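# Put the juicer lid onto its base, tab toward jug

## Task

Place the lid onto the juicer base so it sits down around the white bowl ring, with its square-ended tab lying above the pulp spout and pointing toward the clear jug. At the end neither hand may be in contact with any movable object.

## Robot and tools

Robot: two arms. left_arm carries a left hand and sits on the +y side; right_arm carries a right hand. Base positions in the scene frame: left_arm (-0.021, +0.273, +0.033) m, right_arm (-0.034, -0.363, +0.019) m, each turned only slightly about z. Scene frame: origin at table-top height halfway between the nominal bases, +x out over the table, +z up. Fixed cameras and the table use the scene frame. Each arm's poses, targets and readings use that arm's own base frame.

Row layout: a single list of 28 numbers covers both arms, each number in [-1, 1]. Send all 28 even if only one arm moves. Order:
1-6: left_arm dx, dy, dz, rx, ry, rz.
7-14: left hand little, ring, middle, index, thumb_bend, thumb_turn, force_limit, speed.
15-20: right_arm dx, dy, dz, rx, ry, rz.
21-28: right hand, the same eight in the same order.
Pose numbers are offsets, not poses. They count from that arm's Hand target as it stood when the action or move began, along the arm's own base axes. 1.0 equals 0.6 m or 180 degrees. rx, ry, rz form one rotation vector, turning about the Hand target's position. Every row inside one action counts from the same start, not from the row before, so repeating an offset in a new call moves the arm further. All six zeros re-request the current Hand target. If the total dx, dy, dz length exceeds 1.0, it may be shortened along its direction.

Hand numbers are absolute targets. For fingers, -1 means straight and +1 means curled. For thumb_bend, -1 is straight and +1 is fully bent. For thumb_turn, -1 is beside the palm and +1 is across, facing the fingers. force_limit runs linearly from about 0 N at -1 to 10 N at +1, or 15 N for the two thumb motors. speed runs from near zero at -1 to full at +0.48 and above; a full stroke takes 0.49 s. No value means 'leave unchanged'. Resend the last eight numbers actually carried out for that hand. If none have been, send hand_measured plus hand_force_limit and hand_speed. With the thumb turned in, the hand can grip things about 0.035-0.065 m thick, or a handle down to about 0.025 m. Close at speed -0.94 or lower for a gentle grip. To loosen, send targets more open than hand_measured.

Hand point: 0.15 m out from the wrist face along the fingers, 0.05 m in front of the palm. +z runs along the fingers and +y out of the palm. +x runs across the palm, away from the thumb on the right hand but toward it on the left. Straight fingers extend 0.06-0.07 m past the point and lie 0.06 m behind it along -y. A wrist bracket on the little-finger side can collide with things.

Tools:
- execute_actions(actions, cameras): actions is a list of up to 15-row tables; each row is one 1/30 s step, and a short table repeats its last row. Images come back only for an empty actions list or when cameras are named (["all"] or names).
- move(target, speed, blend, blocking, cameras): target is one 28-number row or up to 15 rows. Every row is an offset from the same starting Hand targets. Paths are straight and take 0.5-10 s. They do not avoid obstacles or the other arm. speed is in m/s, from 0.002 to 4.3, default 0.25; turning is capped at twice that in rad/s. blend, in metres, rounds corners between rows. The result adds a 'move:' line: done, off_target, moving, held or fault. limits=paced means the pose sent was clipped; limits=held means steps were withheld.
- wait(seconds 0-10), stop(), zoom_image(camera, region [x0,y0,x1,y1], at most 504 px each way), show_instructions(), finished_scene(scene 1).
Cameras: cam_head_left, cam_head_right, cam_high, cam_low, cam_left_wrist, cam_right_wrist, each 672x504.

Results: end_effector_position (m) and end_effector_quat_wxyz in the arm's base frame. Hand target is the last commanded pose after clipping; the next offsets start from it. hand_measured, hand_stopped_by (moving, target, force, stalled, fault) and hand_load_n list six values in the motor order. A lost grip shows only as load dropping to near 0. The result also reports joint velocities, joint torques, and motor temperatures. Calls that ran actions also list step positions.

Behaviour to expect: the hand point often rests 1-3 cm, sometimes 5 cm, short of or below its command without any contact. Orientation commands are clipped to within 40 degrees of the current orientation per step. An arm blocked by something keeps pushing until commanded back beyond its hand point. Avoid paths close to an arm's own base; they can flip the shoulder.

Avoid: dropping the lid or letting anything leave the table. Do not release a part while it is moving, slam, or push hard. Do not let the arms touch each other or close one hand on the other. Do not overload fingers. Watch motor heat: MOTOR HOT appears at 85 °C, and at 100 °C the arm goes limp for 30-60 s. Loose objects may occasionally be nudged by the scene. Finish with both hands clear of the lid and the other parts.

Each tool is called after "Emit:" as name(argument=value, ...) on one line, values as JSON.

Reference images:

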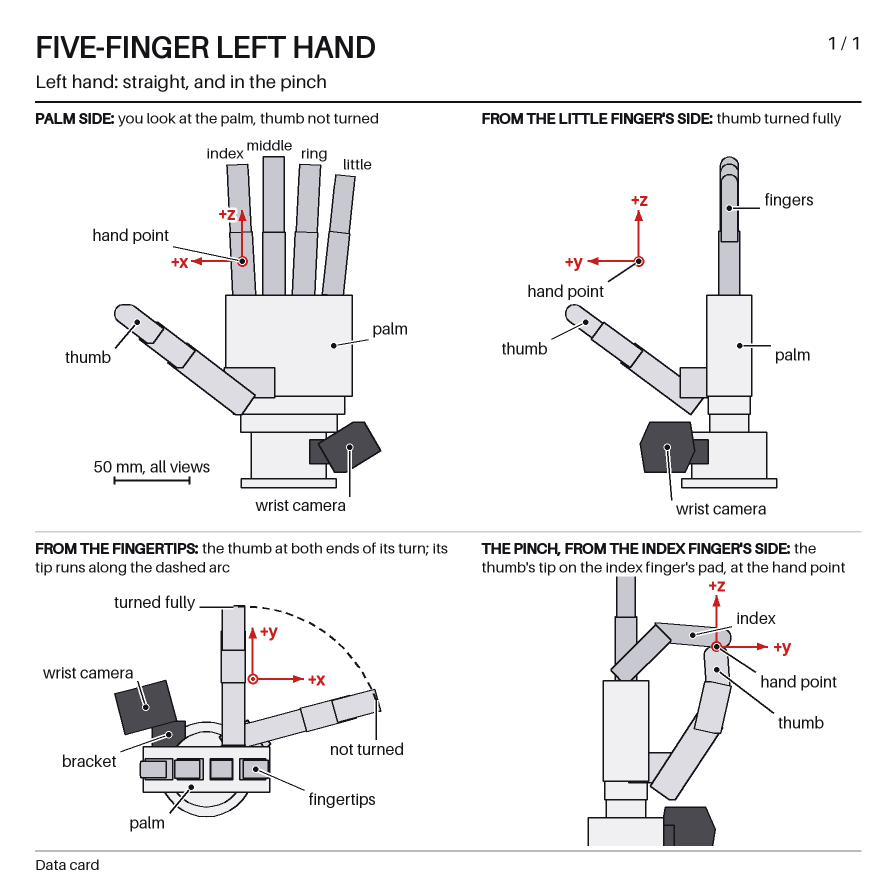

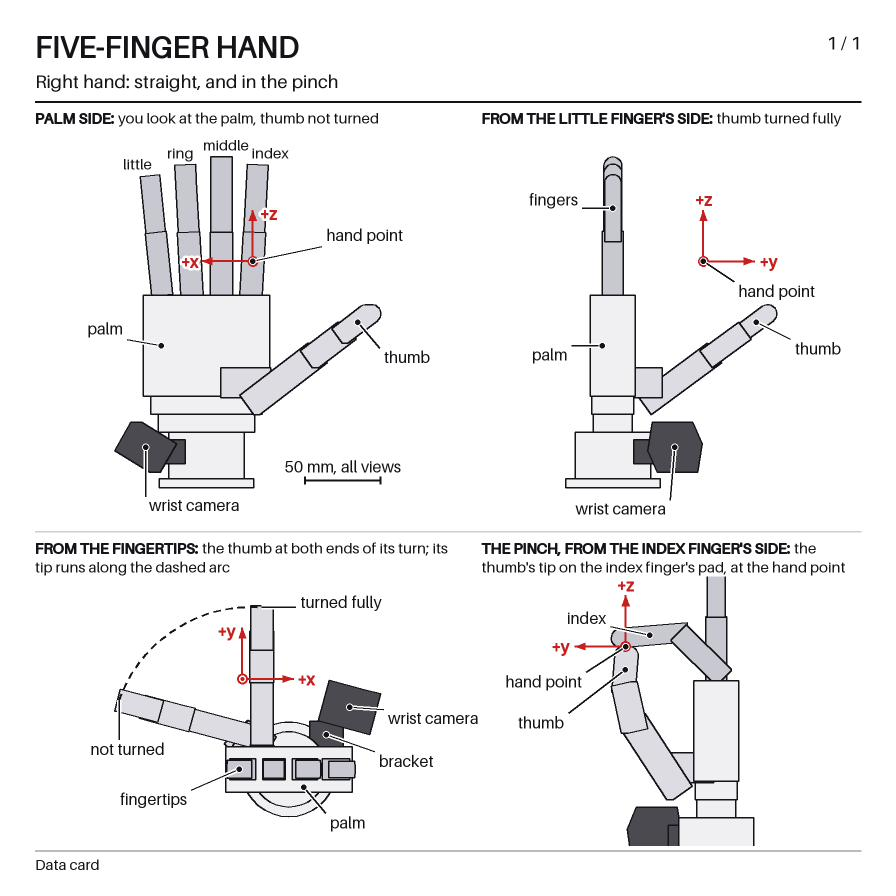

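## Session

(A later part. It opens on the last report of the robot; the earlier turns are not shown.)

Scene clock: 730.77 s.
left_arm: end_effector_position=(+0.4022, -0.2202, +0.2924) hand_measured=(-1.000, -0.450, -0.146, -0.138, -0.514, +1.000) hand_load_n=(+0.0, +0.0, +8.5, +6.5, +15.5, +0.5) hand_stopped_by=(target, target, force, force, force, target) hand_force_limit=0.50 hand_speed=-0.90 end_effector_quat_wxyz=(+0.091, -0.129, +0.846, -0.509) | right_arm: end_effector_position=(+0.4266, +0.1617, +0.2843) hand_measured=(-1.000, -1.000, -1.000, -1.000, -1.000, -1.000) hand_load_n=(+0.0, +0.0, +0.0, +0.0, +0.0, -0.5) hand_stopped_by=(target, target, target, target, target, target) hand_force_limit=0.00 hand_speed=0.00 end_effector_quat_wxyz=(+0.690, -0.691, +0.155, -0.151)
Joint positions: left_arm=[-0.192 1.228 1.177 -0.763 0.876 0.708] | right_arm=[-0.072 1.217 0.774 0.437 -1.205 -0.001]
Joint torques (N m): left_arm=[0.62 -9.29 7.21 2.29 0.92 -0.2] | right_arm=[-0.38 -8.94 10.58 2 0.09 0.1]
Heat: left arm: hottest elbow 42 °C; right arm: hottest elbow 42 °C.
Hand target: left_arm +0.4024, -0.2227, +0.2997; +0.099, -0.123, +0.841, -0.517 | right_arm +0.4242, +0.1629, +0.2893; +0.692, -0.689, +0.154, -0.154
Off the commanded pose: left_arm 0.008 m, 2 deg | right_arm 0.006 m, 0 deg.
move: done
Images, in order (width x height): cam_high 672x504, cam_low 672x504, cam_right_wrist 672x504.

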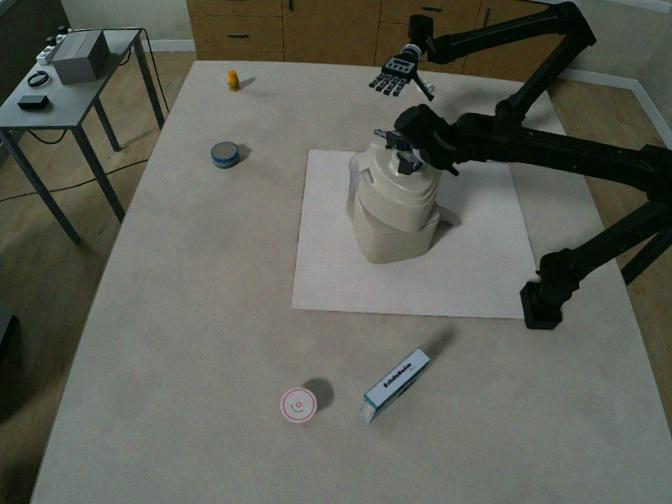

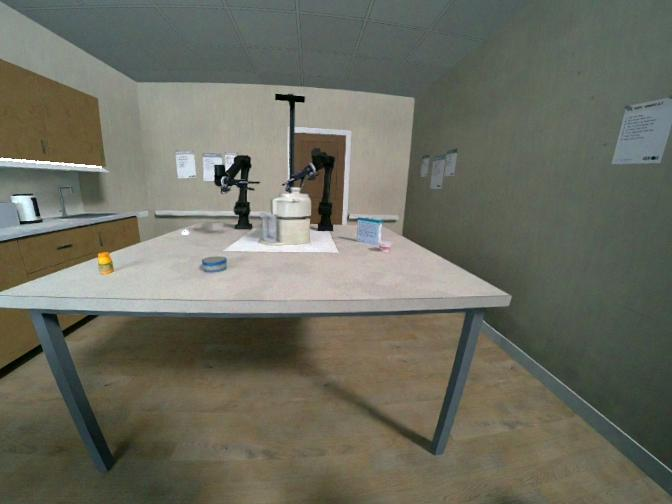

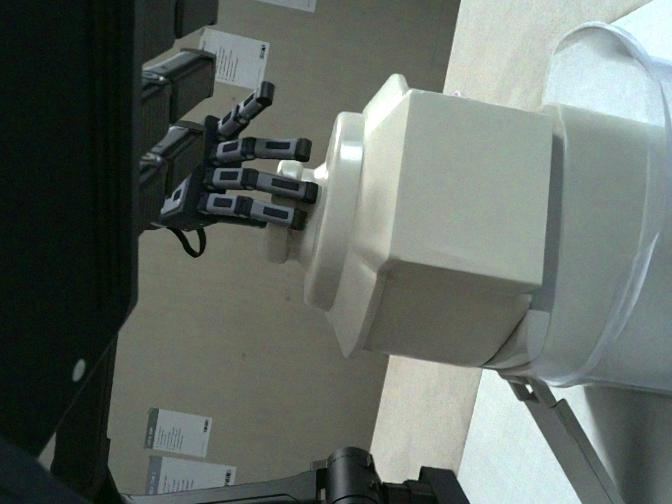

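Emit:
move(target=[0.02, 0, 0.015, 0, 0, 0, -1, -0.45, 0.45, 0.25, -0.25, 1, 0.5, -0.9, 0, 0, 0, 0, 0, 0, -1, -1, -1, -1, -1, -1, 0, 0], speed=0.03, cameras=["cam_right_wrist", "cam_low"])

Emit:
zoom_image(camera="cam_right_wrist", region=[160, 0, 560, 400])

Emit:
zoom_image(camera="cam_right_wrist", region=[440, 220, 600, 400])

Scene clock: 732.97 s.
left_arm: end_effector_position=(+0.4022, -0.2201, +0.2924) hand_measured=(-1.000, -0.450, -0.146, -0.138, -0.514, +1.000) hand_load_n=(+0.0, +0.0, +9.0, +6.5, +15.0, +1.0) hand_stopped_by=(target, target, force, force, force, target) hand_force_limit=0.50 hand_speed=-0.90 end_effector_quat_wxyz=(+0.090, -0.129, +0.846, -0.510) | right_arm: end_effector_position=(+0.4266, +0.1617, +0.2843) hand_measured=(-1.000, -1.000, -1.000, -1.000, -1.000, -1.000) hand_load_n=(+0.0, +0.0, +0.0, +0.0, +0.0, -0.5) hand_stopped_by=(target, target, target, target, target, target) hand_force_limit=0.00 hand_speed=0.00 end_effector_quat_wxyz=(+0.690, -0.691, +0.155, -0.151)
Joint positions: left_arm=[-0.191 1.229 1.177 -0.763 0.878 0.708] | right_arm=[-0.072 1.217 0.774 0.437 -1.205 -0.001]
Joint torques (N m): left_arm=[1.2 -7.24 10.55 1.33 0.99 -0.13] | right_arm=[-0.32 -8.82 10.44 2.18 0.09 0.11]
Heat: left arm: hottest elbow 42 °C; right arm: hottest elbow 42 °C.
Hand target: left_arm +0.4144, -0.2227, +0.3087; +0.099, -0.123, +0.841, -0.517 | right_arm +0.4242, +0.1629, +0.2893; +0.692, -0.689, +0.154, -0.154
Off the commanded pose: left_arm 0.021 m, 2 deg | right_arm 0.006 m, 0 deg.
move: off_target (left_arm)
Images, in order (width x height): cam_low 672x504, cam_right_wrist 672x504.

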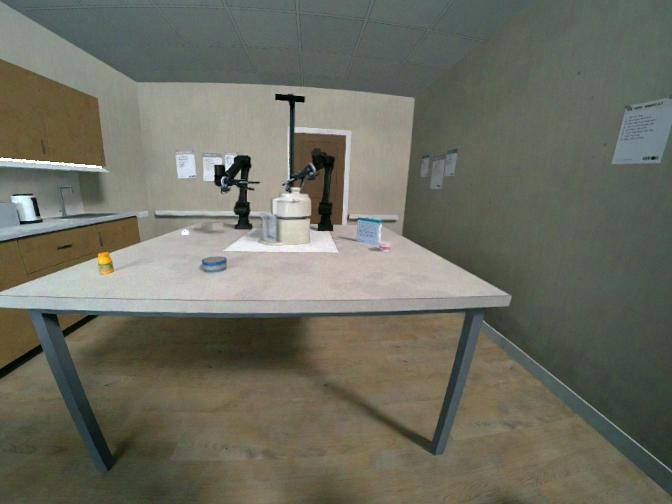

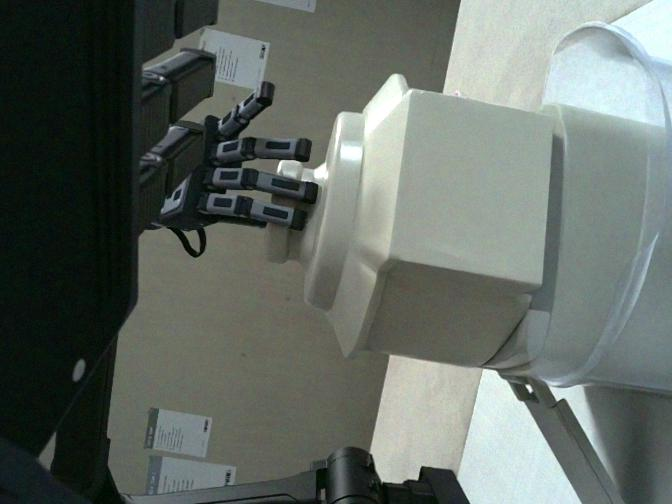

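Scaled by 1.260 from the camera's 672x504 image, which has a finer 960x720 frame.

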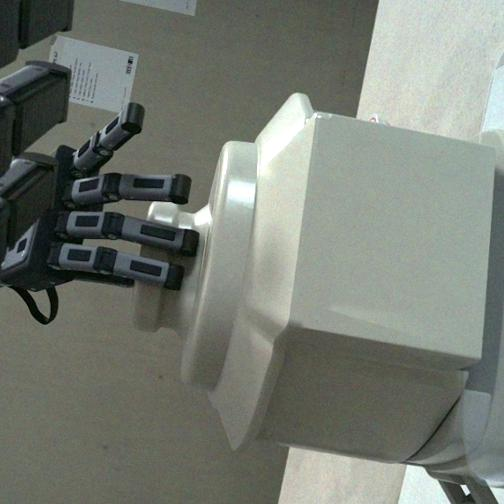

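Scaled by 2.800 from the camera's 672x504 image, which has a finer 960x720 frame.

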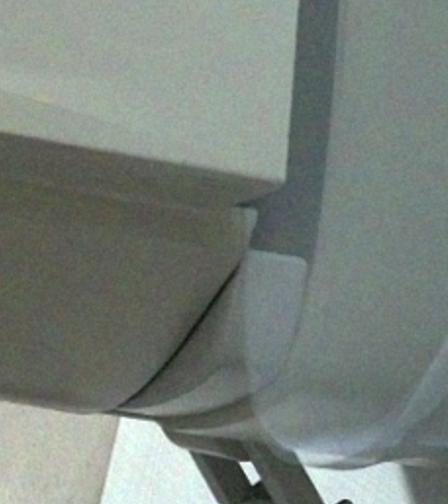

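Emit:
move(target=[0.02, 0, 0.015, 0, 0, 0, -1, -0.45, 0.45, 0.25, -0.25, 1, 0.5, -0.9, 0, 0, 0, 0, 0, 0, -1, -1, -1, -1, -1, -1, 0, 0], speed=0.03, cameras=["cam_right_wrist", "cam_low"])

Emit:
zoom_image(camera="cam_right_wrist", region=[440, 220, 600, 400])

Scene clock: 734.00 s.
left_arm: end_effector_position=(+0.4048, -0.2198, +0.2929) hand_measured=(-1.000, -0.450, -0.144, -0.138, -0.514, +1.000) hand_load_n=(+0.0, +0.0, +5.0, +6.5, +16.0, +1.0) hand_stopped_by=(target, target, force, force, force, target) hand_force_limit=0.50 hand_speed=-0.90 end_effector_quat_wxyz=(+0.076, -0.137, +0.847, -0.508) | right_arm: end_effector_position=(+0.4266, +0.1617, +0.2843) hand_measured=(-1.000, -1.000, -1.000, -1.000, -1.000, -1.000) hand_load_n=(+0.0, +0.0, +0.0, -0.5, +0.0, +0.0) hand_stopped_by=(target, target, target, target, target, target) hand_force_limit=0.00 hand_speed=0.00 end_effector_quat_wxyz=(+0.690, -0.691, +0.155, -0.151)
Joint positions: left_arm=[-0.186 1.252 1.204 -0.798 0.887 0.708] | right_arm=[-0.072 1.217 0.774 0.437 -1.205 -0.001]
Joint torques (N m): left_arm=[1.44 -7.3 12.08 1.73 0.8 -0.07] | right_arm=[-0.21 -9.05 10.61 2.15 0.1 0.11]
Heat: left arm: hottest elbow 43 °C; right arm: hottest elbow 42 °C.
Hand target: left_arm +0.4265, -0.2227, +0.3177; +0.099, -0.123, +0.841, -0.517 | right_arm +0.4242, +0.1629, +0.2893; +0.692, -0.689, +0.154, -0.154
Off the commanded pose: left_arm 0.033 m, 3 deg | right_arm 0.006 m, 0 deg.
move: off_target (left_arm)
Images, in order (width x height): cam_low 672x504, cam_right_wrist 672x504.

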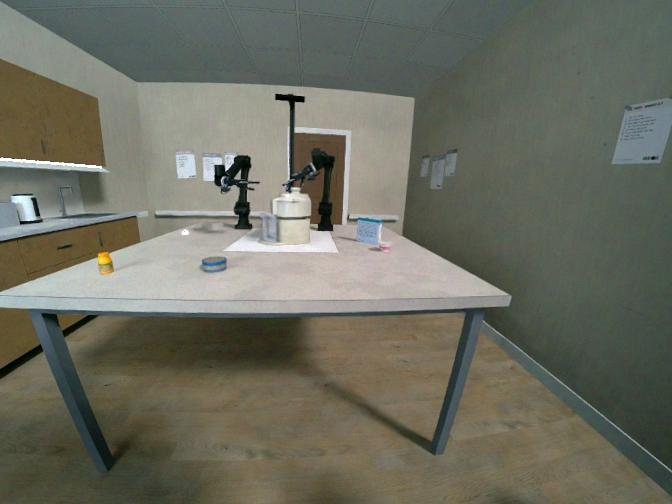

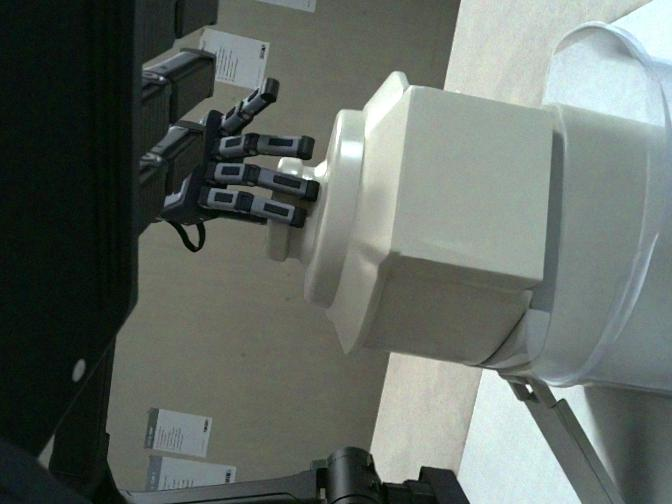

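Scaled by 2.800 from the camera's 672x504 image, which has a finer 960x720 frame.

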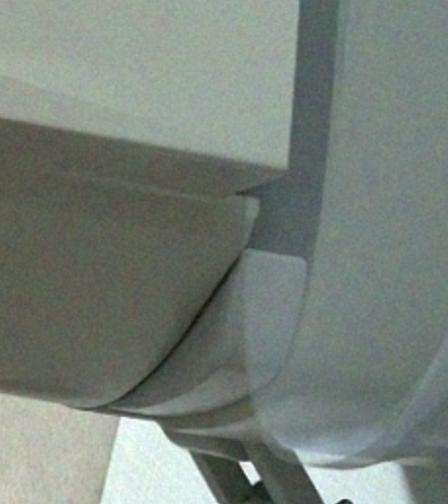

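Emit:
move(target=[-0.023, 0, -0.03, 0, 0, 0, -1, -0.45, 0.45, 0.25, -0.25, 1, 0.5, -0.9, 0, 0, 0, 0, 0, 0, -1, -1, -1, -1, -1, -1, 0, 0], speed=0.03, cameras=["cam_right_wrist", "cam_low", "cam_head_left", "cam_head_right", "cam_high"])

Emit:
zoom_image(camera="cam_right_wrist", region=[160, 0, 560, 400])

Emit:
zoom_image(camera="cam_low", region=[256, 180, 320, 230])

Emit:
zoom_image(camera="cam_right_wrist", region=[440, 220, 600, 400])

Scene clock: 735.40 s.
left_arm: end_effector_position=(+0.4045, -0.2198, +0.2926) hand_measured=(-1.000, -0.450, -0.144, -0.138, -0.514, +1.000) hand_load_n=(+0.0, +0.0, +6.5, +7.0, +15.5, +0.5) hand_stopped_by=(target, target, force, force, force, target) hand_force_limit=0.50 hand_speed=-0.90 end_effector_quat_wxyz=(+0.080, -0.136, +0.846, -0.509) | right_arm: end_effector_position=(+0.4266, +0.1617, +0.2843) hand_measured=(-1.000, -1.000, -1.000, -1.000, -1.000, -1.000) hand_load_n=(+0.0, +0.0, +0.0, +0.0, +0.0, -0.5) hand_stopped_by=(target, target, target, target, target, target) hand_force_limit=0.00 hand_speed=0.00 end_effector_quat_wxyz=(+0.690, -0.691, +0.155, -0.151)
Joint positions: left_arm=[-0.186 1.246 1.195 -0.783 0.886 0.703] | right_arm=[-0.072 1.217 0.774 0.437 -1.205 -0.001]
Joint torques (N m): left_arm=[0.79 -8.88 7.68 2.99 0.66 -0.07] | right_arm=[-0.73 -8.76 10.48 2.09 0.13 0.1]
Heat: left arm: hottest elbow 43 °C; right arm: hottest elbow 42 °C.
Hand target: left_arm +0.4126, -0.2227, +0.2996; +0.099, -0.123, +0.841, -0.517 | right_arm +0.4242, +0.1629, +0.2893; +0.692, -0.689, +0.154, -0.154
Off the commanded pose: left_arm 0.011 m, 3 deg | right_arm 0.006 m, 0 deg.
move: off_target (left_arm)
Images, in order (width x height): cam_head_left 672x504, cam_head_right 672x504, cam_high 672x504, cam_low 672x504, cam_right_wrist 672x504.

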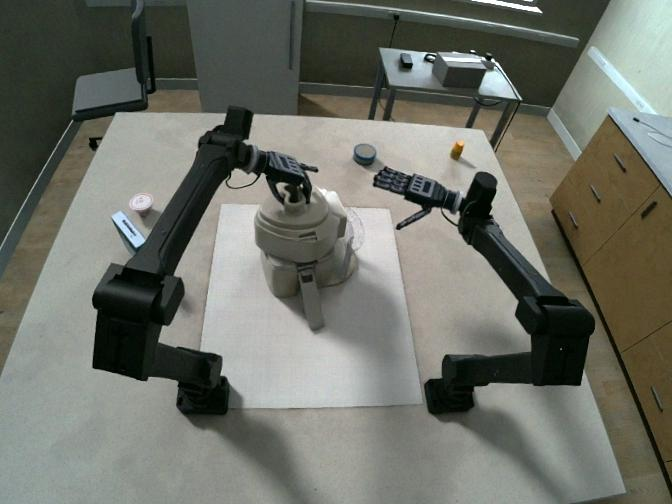

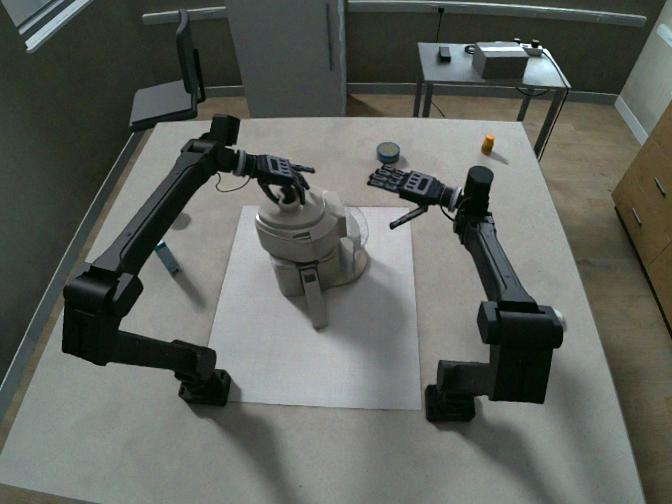

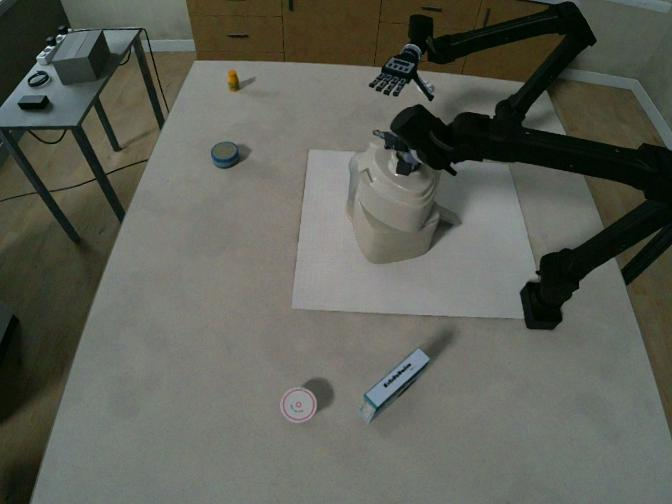

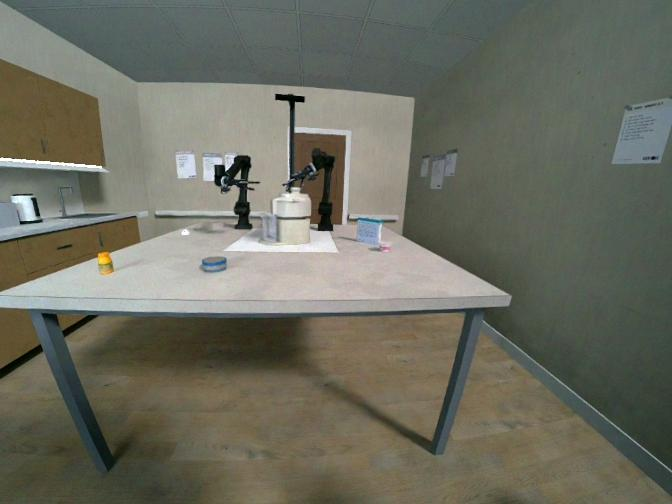

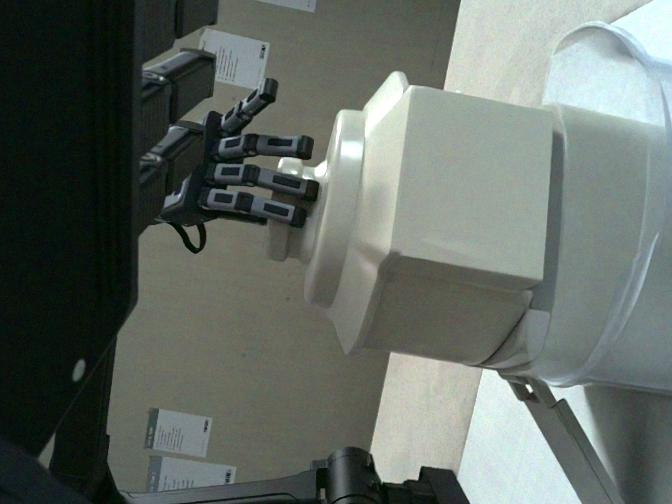

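Scaled by 1.260 from the camera's 672x504 image, which has a finer 960x720 frame.

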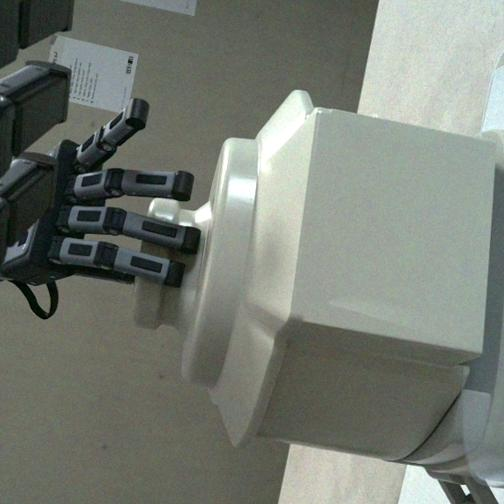

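Scaled by 7.875 from the camera's 672x504 image, which has a finer 960x720 frame.

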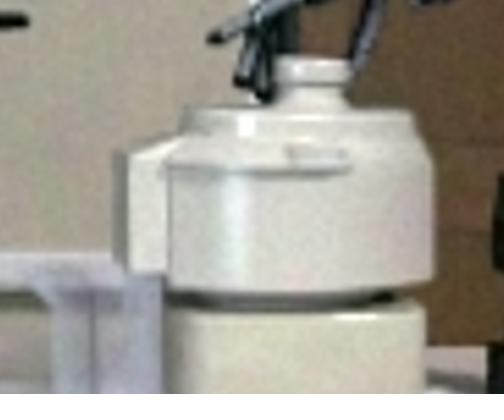

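Scaled by 2.800 from the camera's 672x504 image, which has a finer 960x720 frame.

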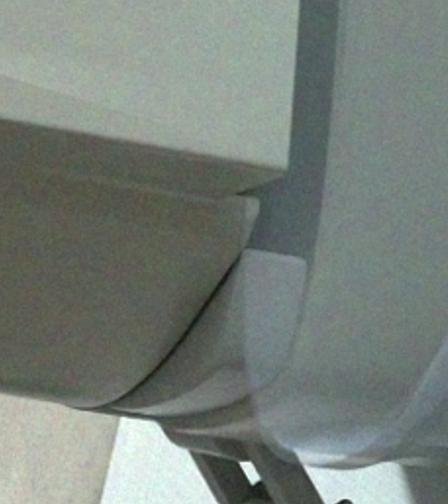

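Emit:
move(target=[[0, 0, 0, 0, 0, 0, -1, -0.45, 0.45, 0.25, -0.25, 1, 0.5, -0.9, -0.1667, -0.05, 0, 0, 0, -0.08, -1, -1, -1, -1, -1, -1, 0, 0], [0, 0, 0, 0, 0, 0, -1, -0.45, 0.45, 0.25, -0.25, 1, 0.5, -0.9, -0.3537, 0.12, -0.01, 0, 0, -0.2222, -1, -1, -1, -1, -1, -1, 0, 0]], speed=0.15, blend=[0.03, 0], cameras=["cam_right_wrist", "cam_head_left"])

Scene clock: 739.60 s.
left_arm: end_effector_position=(+0.4045, -0.2198, +0.2926) hand_measured=(-1.000, -0.450, -0.144, -0.138, -0.514, +1.000) hand_load_n=(+0.0, +0.0, +6.5, +7.0, +15.0, +0.5) hand_stopped_by=(target, target, force, force, force, target) hand_force_limit=0.50 hand_speed=-0.90 end_effector_quat_wxyz=(+0.080, -0.136, +0.846, -0.509) | right_arm: end_effector_position=(+0.2093, +0.2350, +0.2807) hand_measured=(-1.000, -1.000, -1.000, -1.000, -1.000, -1.000) hand_load_n=(+0.0, +0.0, +0.0, -0.5, +0.0, +0.0) hand_stopped_by=(target, target, target, target, target, target) hand_force_limit=0.00 hand_speed=0.00 end_effector_quat_wxyz=(+0.596, -0.600, +0.377, -0.378)
Joint positions: left_arm=[-0.186 1.246 1.195 -0.783 0.886 0.703] | right_arm=[1.21 0.291 0.39 -0.104 0.766 0]
Joint torques (N m): left_arm=[0.67 -8.82 7.62 3.02 0.66 -0.09] | right_arm=[-1.14 2.02 12.21 2.78 0.16 -0.04]
Heat: left arm: hottest elbow 43 °C; right arm: hottest elbow 42 °C.
Hand target: left_arm +0.4126, -0.2227, +0.2996; +0.099, -0.123, +0.841, -0.517 | right_arm +0.2120, +0.2350, +0.2833; +0.598, -0.594, +0.380, -0.381
Off the commanded pose: left_arm 0.011 m, 3 deg | right_arm 0.004 m, 1 deg.
move: off_target (left_arm)
Images, in order (width x height): cam_head_left 672x504, cam_right_wrist 672x504.

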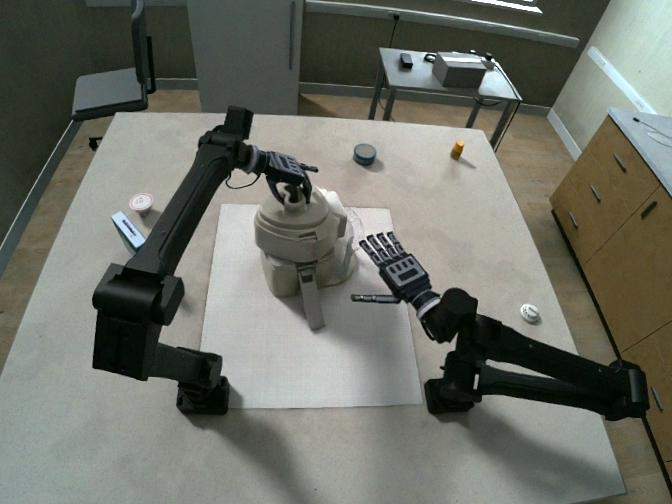

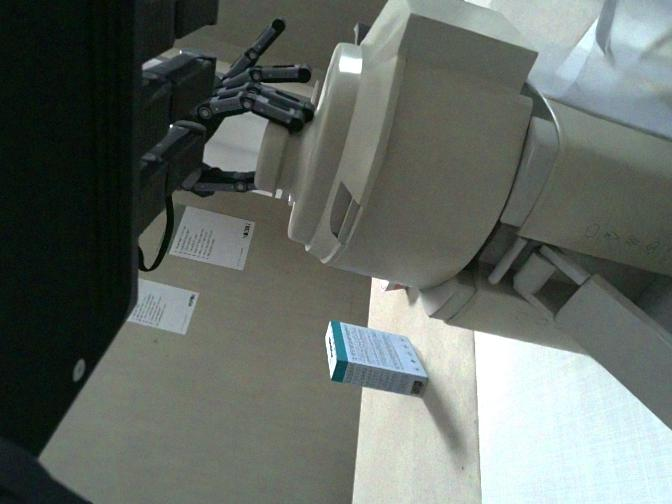

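Emit:
zoom_image(camera="cam_right_wrist", region=[280, 0, 672, 392])

Emit:
zoom_image(camera="cam_right_wrist", region=[400, 60, 600, 340])

Scaled by 1.286 from the camera's 672x504 image, which has a finer 960x720 frame.

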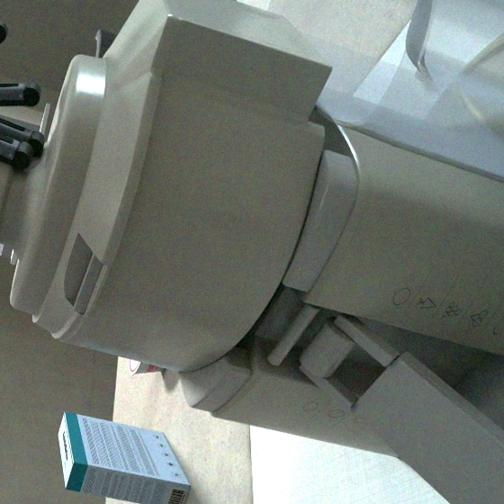

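Scaled by 1.800 from the camera's 672x504 image, which has a finer 960x720 frame.

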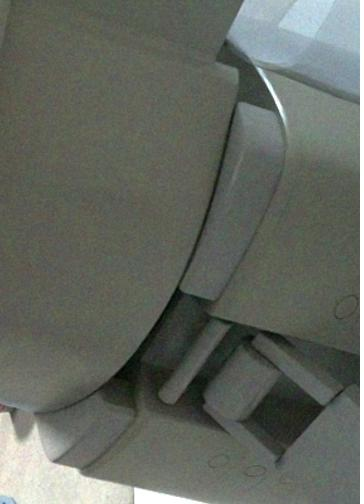

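Emit:
zoom_image(camera="cam_right_wrist", region=[450, 200, 600, 320])

Emit:
zoom_image(camera="cam_right_wrist", region=[300, 150, 400, 270])

Emit:
zoom_image(camera="cam_right_wrist", region=[480, 50, 600, 170])

Scaled by 3.360 from the camera's 672x504 image, which has a finer 960x720 frame.

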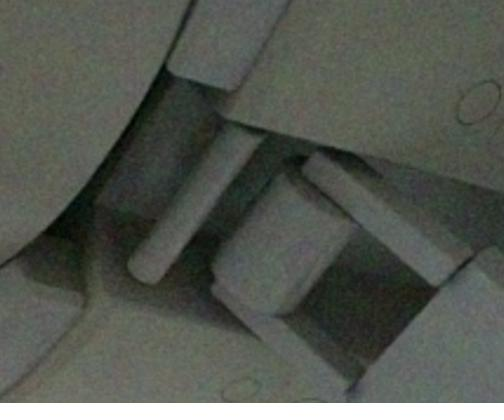

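Scaled by 4.200 from the camera's 672x504 image, which has a finer 960x720 frame.

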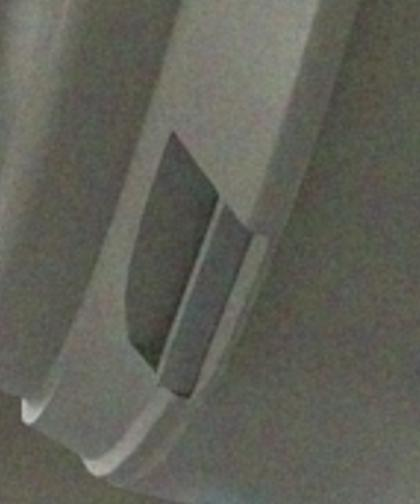

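Scaled by 4.200 from the camera's 672x504 image, which has a finer 960x720 frame.

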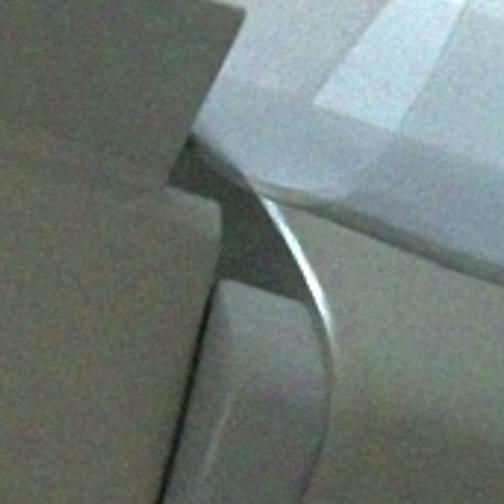

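Emit:
zoom_image(camera="cam_right_wrist", region=[120, 190, 280, 350])

Emit:
zoom_image(camera="cam_right_wrist", region=[380, 180, 672, 472])

Emit:
zoom_image(camera="cam_right_wrist", region=[340, 0, 580, 140])

Scaled by 3.150 from the camera's 672x504 image, which has a finer 960x720 frame.

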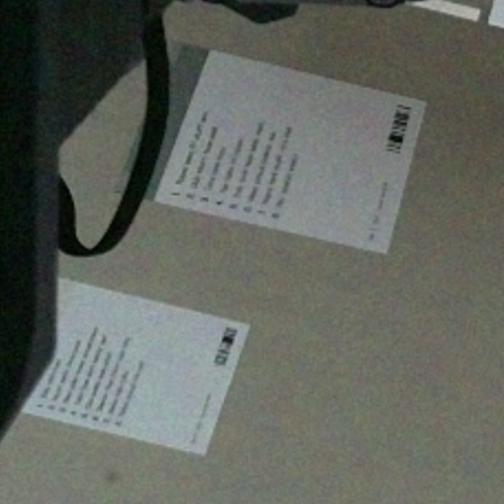

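Scaled by 1.726 from the camera's 672x504 image, which has a finer 960x720 frame.

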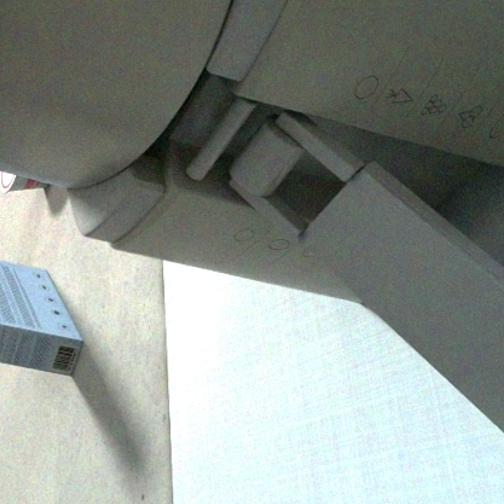

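Scaled by 2.100 from the camera's 672x504 image, which has a finer 960x720 frame.

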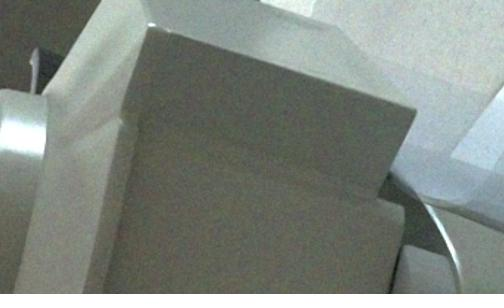

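Emit:
move(target=[-0.03, 0, 0.02, 0, 0, 0, -1, -0.45, 0.45, 0.25, -0.25, 1, 0.5, -0.9, 0, 0, 0, 0, 0, 0, -1, -1, -1, -1, -1, -1, 0, 0], speed=0.03, cameras=["cam_right_wrist"])

Emit:
zoom_image(camera="cam_right_wrist", region=[400, 60, 600, 340])

Scene clock: 748.00 s.
left_arm: end_effector_position=(+0.4000, -0.2177, +0.2940) hand_measured=(-1.000, -0.450, -0.144, -0.138, -0.514, +1.000) hand_load_n=(+0.0, +0.0, +7.5, +6.5, +16.0, +0.5) hand_stopped_by=(target, target, force, force, force, target) hand_force_limit=0.50 hand_speed=-0.90 end_effector_quat_wxyz=(+0.087, -0.135, +0.846, -0.508) | right_arm: end_effector_position=(+0.2093, +0.2350, +0.2807) hand_measured=(-1.000, -1.000, -1.000, -1.000, -1.000, -1.000) hand_load_n=(+0.0, +0.0, +0.0, +0.0, +0.0, +0.0) hand_stopped_by=(target, target, target, target, target, target) hand_force_limit=0.00 hand_speed=0.00 end_effector_quat_wxyz=(+0.596, -0.600, +0.377, -0.378)
Joint positions: left_arm=[-0.186 1.224 1.18 -0.779 0.876 0.703] | right_arm=[1.21 0.291 0.39 -0.104 0.766 0]
Joint torques (N m): left_arm=[-0.21 -10.46 7.87 1.63 0.81 -0.2] | right_arm=[-1.38 2.2 12.22 2.84 0.2 -0.03]
Heat: left arm: hottest elbow 42 °C; right arm: hottest elbow 42 °C.
Hand target: left_arm +0.3946, -0.2227, +0.3117; +0.099, -0.123, +0.841, -0.517 | right_arm +0.2120, +0.2350, +0.2833; +0.598, -0.594, +0.380, -0.381
Off the commanded pose: left_arm 0.019 m, 2 deg | right_arm 0.004 m, 1 deg.
move: off_target (left_arm)
Images, in order (width x height): cam_right_wrist 672x504.

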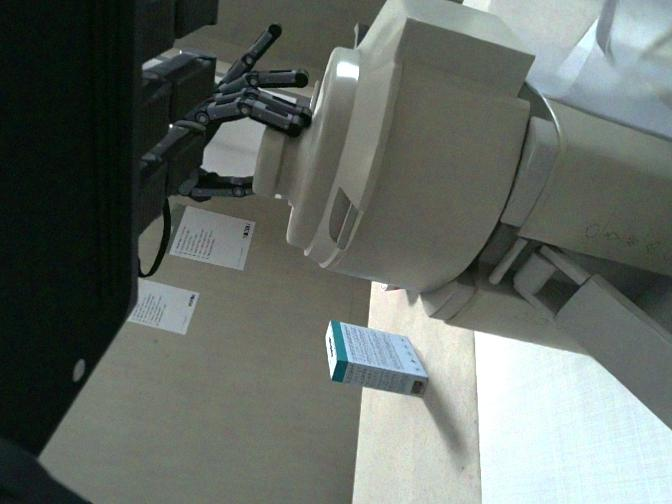

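Scaled by 1.800 from the camera's 672x504 image, which has a finer 960x720 frame.

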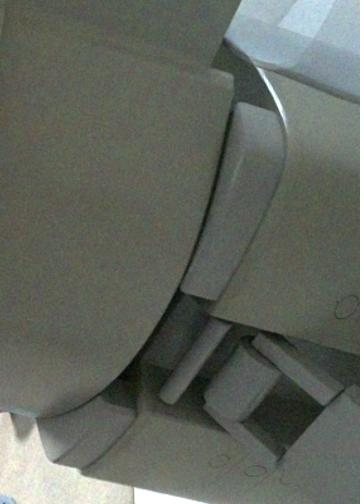

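Emit:
move(target=[0.0, 0, -0.02, 0, 0, 0, -1, -0.45, 0.45, 0.25, -0.25, 1, 0.5, -0.9, 0, 0, 0, 0, 0, 0, -1, -1, -1, -1, -1, -1, 0, 0], speed=0.03, cameras=["cam_right_wrist"])

Emit:
zoom_image(camera="cam_right_wrist", region=[400, 60, 600, 340])

Scene clock: 749.00 s.
left_arm: end_effector_position=(+0.3998, -0.2174, +0.2930) hand_measured=(-1.000, -0.450, -0.144, -0.138, -0.514, +1.000) hand_load_n=(+0.0, +0.0, +9.0, +6.5, +14.5, +1.0) hand_stopped_by=(target, target, force, force, force, target) hand_force_limit=0.50 hand_speed=-0.90 end_effector_quat_wxyz=(+0.096, -0.131, +0.845, -0.510) | right_arm: end_effector_position=(+0.2093, +0.2350, +0.2807) hand_measured=(-1.000, -1.000, -1.000, -1.000, -1.000, -1.000) hand_load_n=(+0.0, +0.0, +0.0, +0.0, +0.0, +0.0) hand_stopped_by=(target, target, target, target, target, target) hand_force_limit=0.00 hand_speed=0.00 end_effector_quat_wxyz=(+0.596, -0.600, +0.377, -0.378)
Joint positions: left_arm=[-0.186 1.212 1.163 -0.752 0.875 0.703] | right_arm=[1.21 0.291 0.39 -0.104 0.766 0]
Joint torques (N m): left_arm=[-0.03 -9.52 7.04 1.81 0.85 -0.18] | right_arm=[-1.2 1.85 12.26 2.76 0.18 -0.03]
Heat: left arm: hottest elbow 42 °C; right arm: hottest elbow 42 °C.
Hand target: left_arm +0.3946, -0.2227, +0.2996; +0.099, -0.123, +0.841, -0.517 | right_arm +0.2120, +0.2350, +0.2833; +0.598, -0.594, +0.380, -0.381
Off the commanded pose: left_arm 0.010 m, 1 deg | right_arm 0.004 m, 1 deg.
move: done
Images, in order (width x height): cam_right_wrist 672x504.

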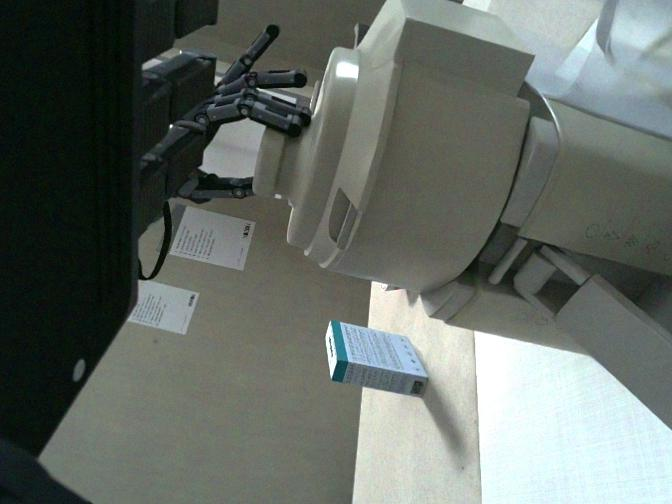

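Scaled by 1.800 from the camera's 672x504 image, which has a finer 960x720 frame.

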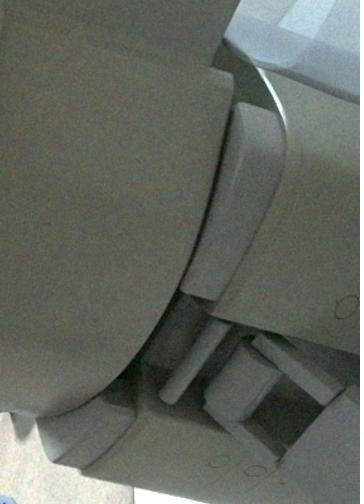

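Emit:
zoom_image(camera="cam_right_wrist", region=[410, 250, 500, 340])

Emit:
zoom_image(camera="cam_right_wrist", region=[490, 90, 580, 240])

Scaled by 5.600 from the camera's 672x504 image, which has a finer 960x720 frame.

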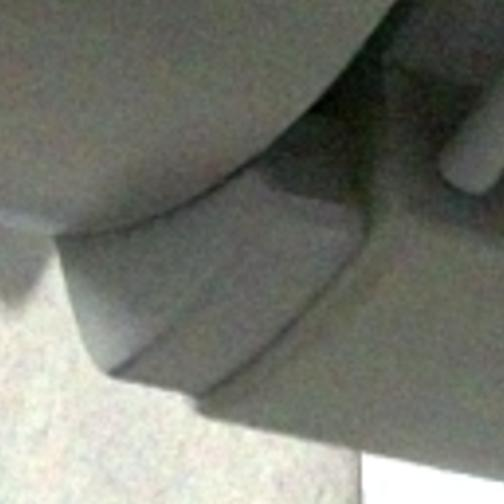

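Scaled by 3.360 from the camera's 672x504 image, which has a finer 960x720 frame.

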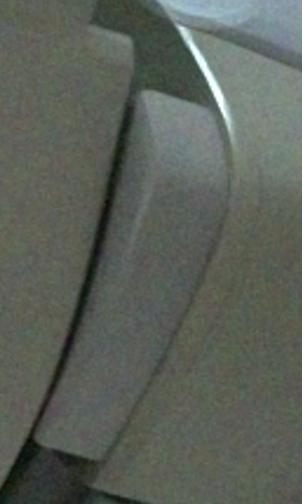

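Emit:
move(target=[0, 0, 0.01, 0, 0, 0, -1, -0.45, 0.45, 0.25, -0.25, 1, 0.5, -0.9, -0.03, 0.1067, -0.005, 0, 0, -0.1111, -1, -1, -1, -1, -1, -1, 0, 0], speed=0.1, cameras=["cam_right_wrist", "cam_head_left"])

Emit:
zoom_image(camera="cam_right_wrist", region=[280, 0, 672, 392])

Scene clock: 754.97 s.
left_arm: end_effector_position=(+0.3998, -0.2174, +0.2930) hand_measured=(-1.000, -0.450, -0.144, -0.138, -0.514, +1.000) hand_load_n=(+0.0, +0.0, +9.0, +6.5, +15.0, +1.0) hand_stopped_by=(target, target, force, force, force, target) hand_force_limit=0.50 hand_speed=-0.90 end_effector_quat_wxyz=(+0.096, -0.131, +0.845, -0.510) | right_arm: end_effector_position=(+0.1952, +0.2866, +0.2561) hand_measured=(-1.000, -1.000, -1.000, -1.000, -1.000, -1.000) hand_load_n=(+0.0, +0.0, +0.0, +0.5, +0.0, +0.0) hand_stopped_by=(target, target, target, target, target, target) hand_force_limit=0.00 hand_speed=0.00 end_effector_quat_wxyz=(+0.509, -0.531, +0.469, -0.489)
Joint positions: left_arm=[-0.186 1.212 1.163 -0.752 0.875 0.703] | right_arm=[1.555 0.808 0.462 0.304 1.473 -0.001]
Joint torques (N m): left_arm=[-0.09 -9.58 8.08 1.26 0.85 -0.2] | right_arm=[-0.09 -2.02 15.6 2.19 0.2 -0.15]
Heat: left arm: hottest elbow 42 °C; right arm: hottest elbow 43 °C.
Hand target: left_arm +0.3946, -0.2227, +0.3056; +0.099, -0.123, +0.841, -0.517 | right_arm +0.1941, +0.2989, +0.2802; +0.522, -0.519, +0.477, -0.479
Off the commanded pose: left_arm 0.015 m, 1 deg | right_arm 0.027 m, 3 deg.
move: off_target (left_arm, right_arm)
Images, in order (width x height): cam_head_left 672x504, cam_right_wrist 672x504.

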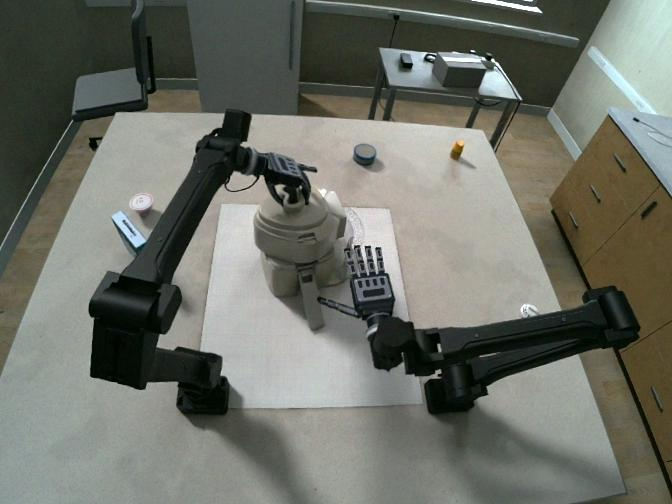

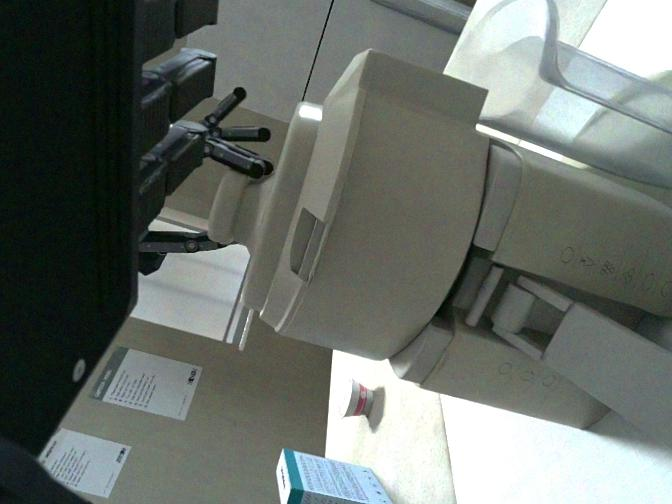

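Scaled by 1.286 from the camera's 672x504 image, which has a finer 960x720 frame.

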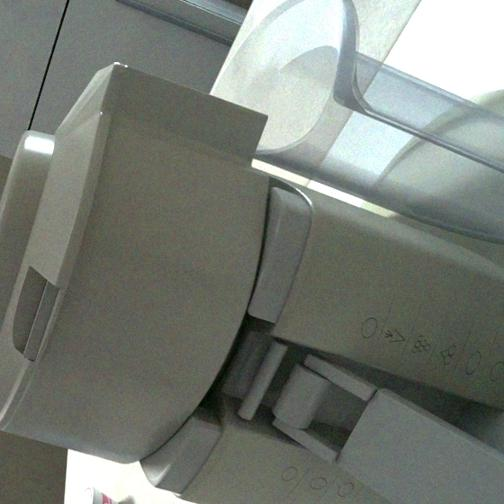

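Emit:
zoom_image(camera="cam_right_wrist", region=[440, 220, 600, 420])

Emit:
zoom_image(camera="cam_right_wrist", region=[260, 190, 360, 350])

Emit:
zoom_image(camera="cam_right_wrist", region=[440, 100, 560, 260])

Scaled by 2.520 from the camera's 672x504 image, which has a finer 960x720 frame.

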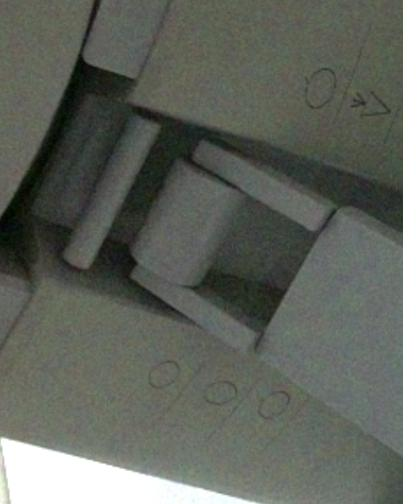

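Scaled by 3.150 from the camera's 672x504 image, which has a finer 960x720 frame.

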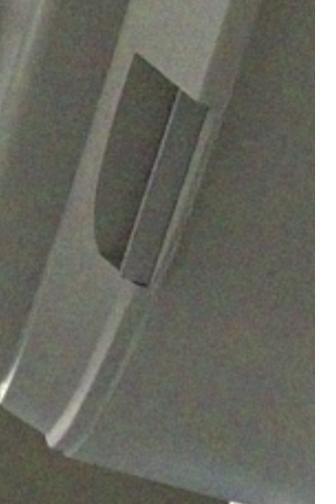

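Scaled by 3.150 from the camera's 672x504 image, which has a finer 960x720 frame.

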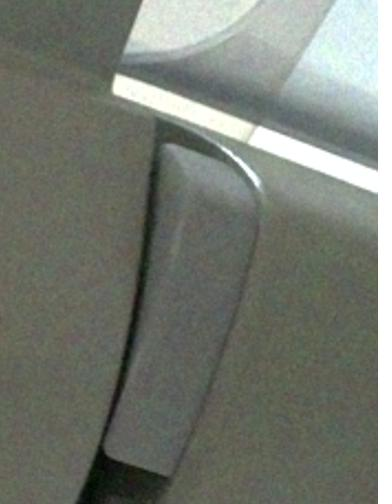

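Emit:
zoom_image(camera="cam_right_wrist", region=[40, 330, 220, 500])

Emit:
zoom_image(camera="cam_right_wrist", region=[420, 300, 672, 504])

Scaled by 2.800 from the camera's 672x504 image, which has a finer 960x720 frame.

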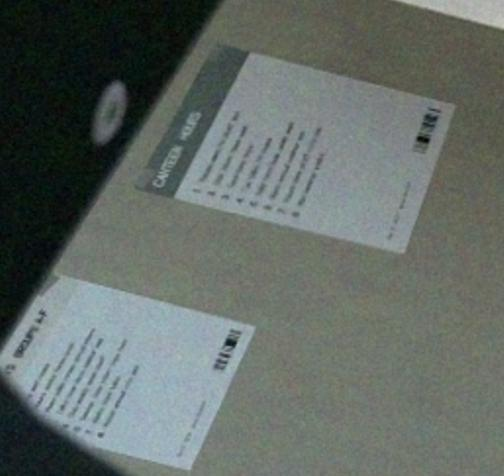

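Scaled by 2.000 from the camera's 672x504 image, which has a finer 960x720 frame.

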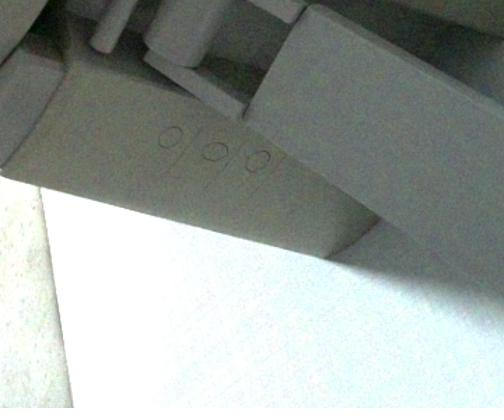

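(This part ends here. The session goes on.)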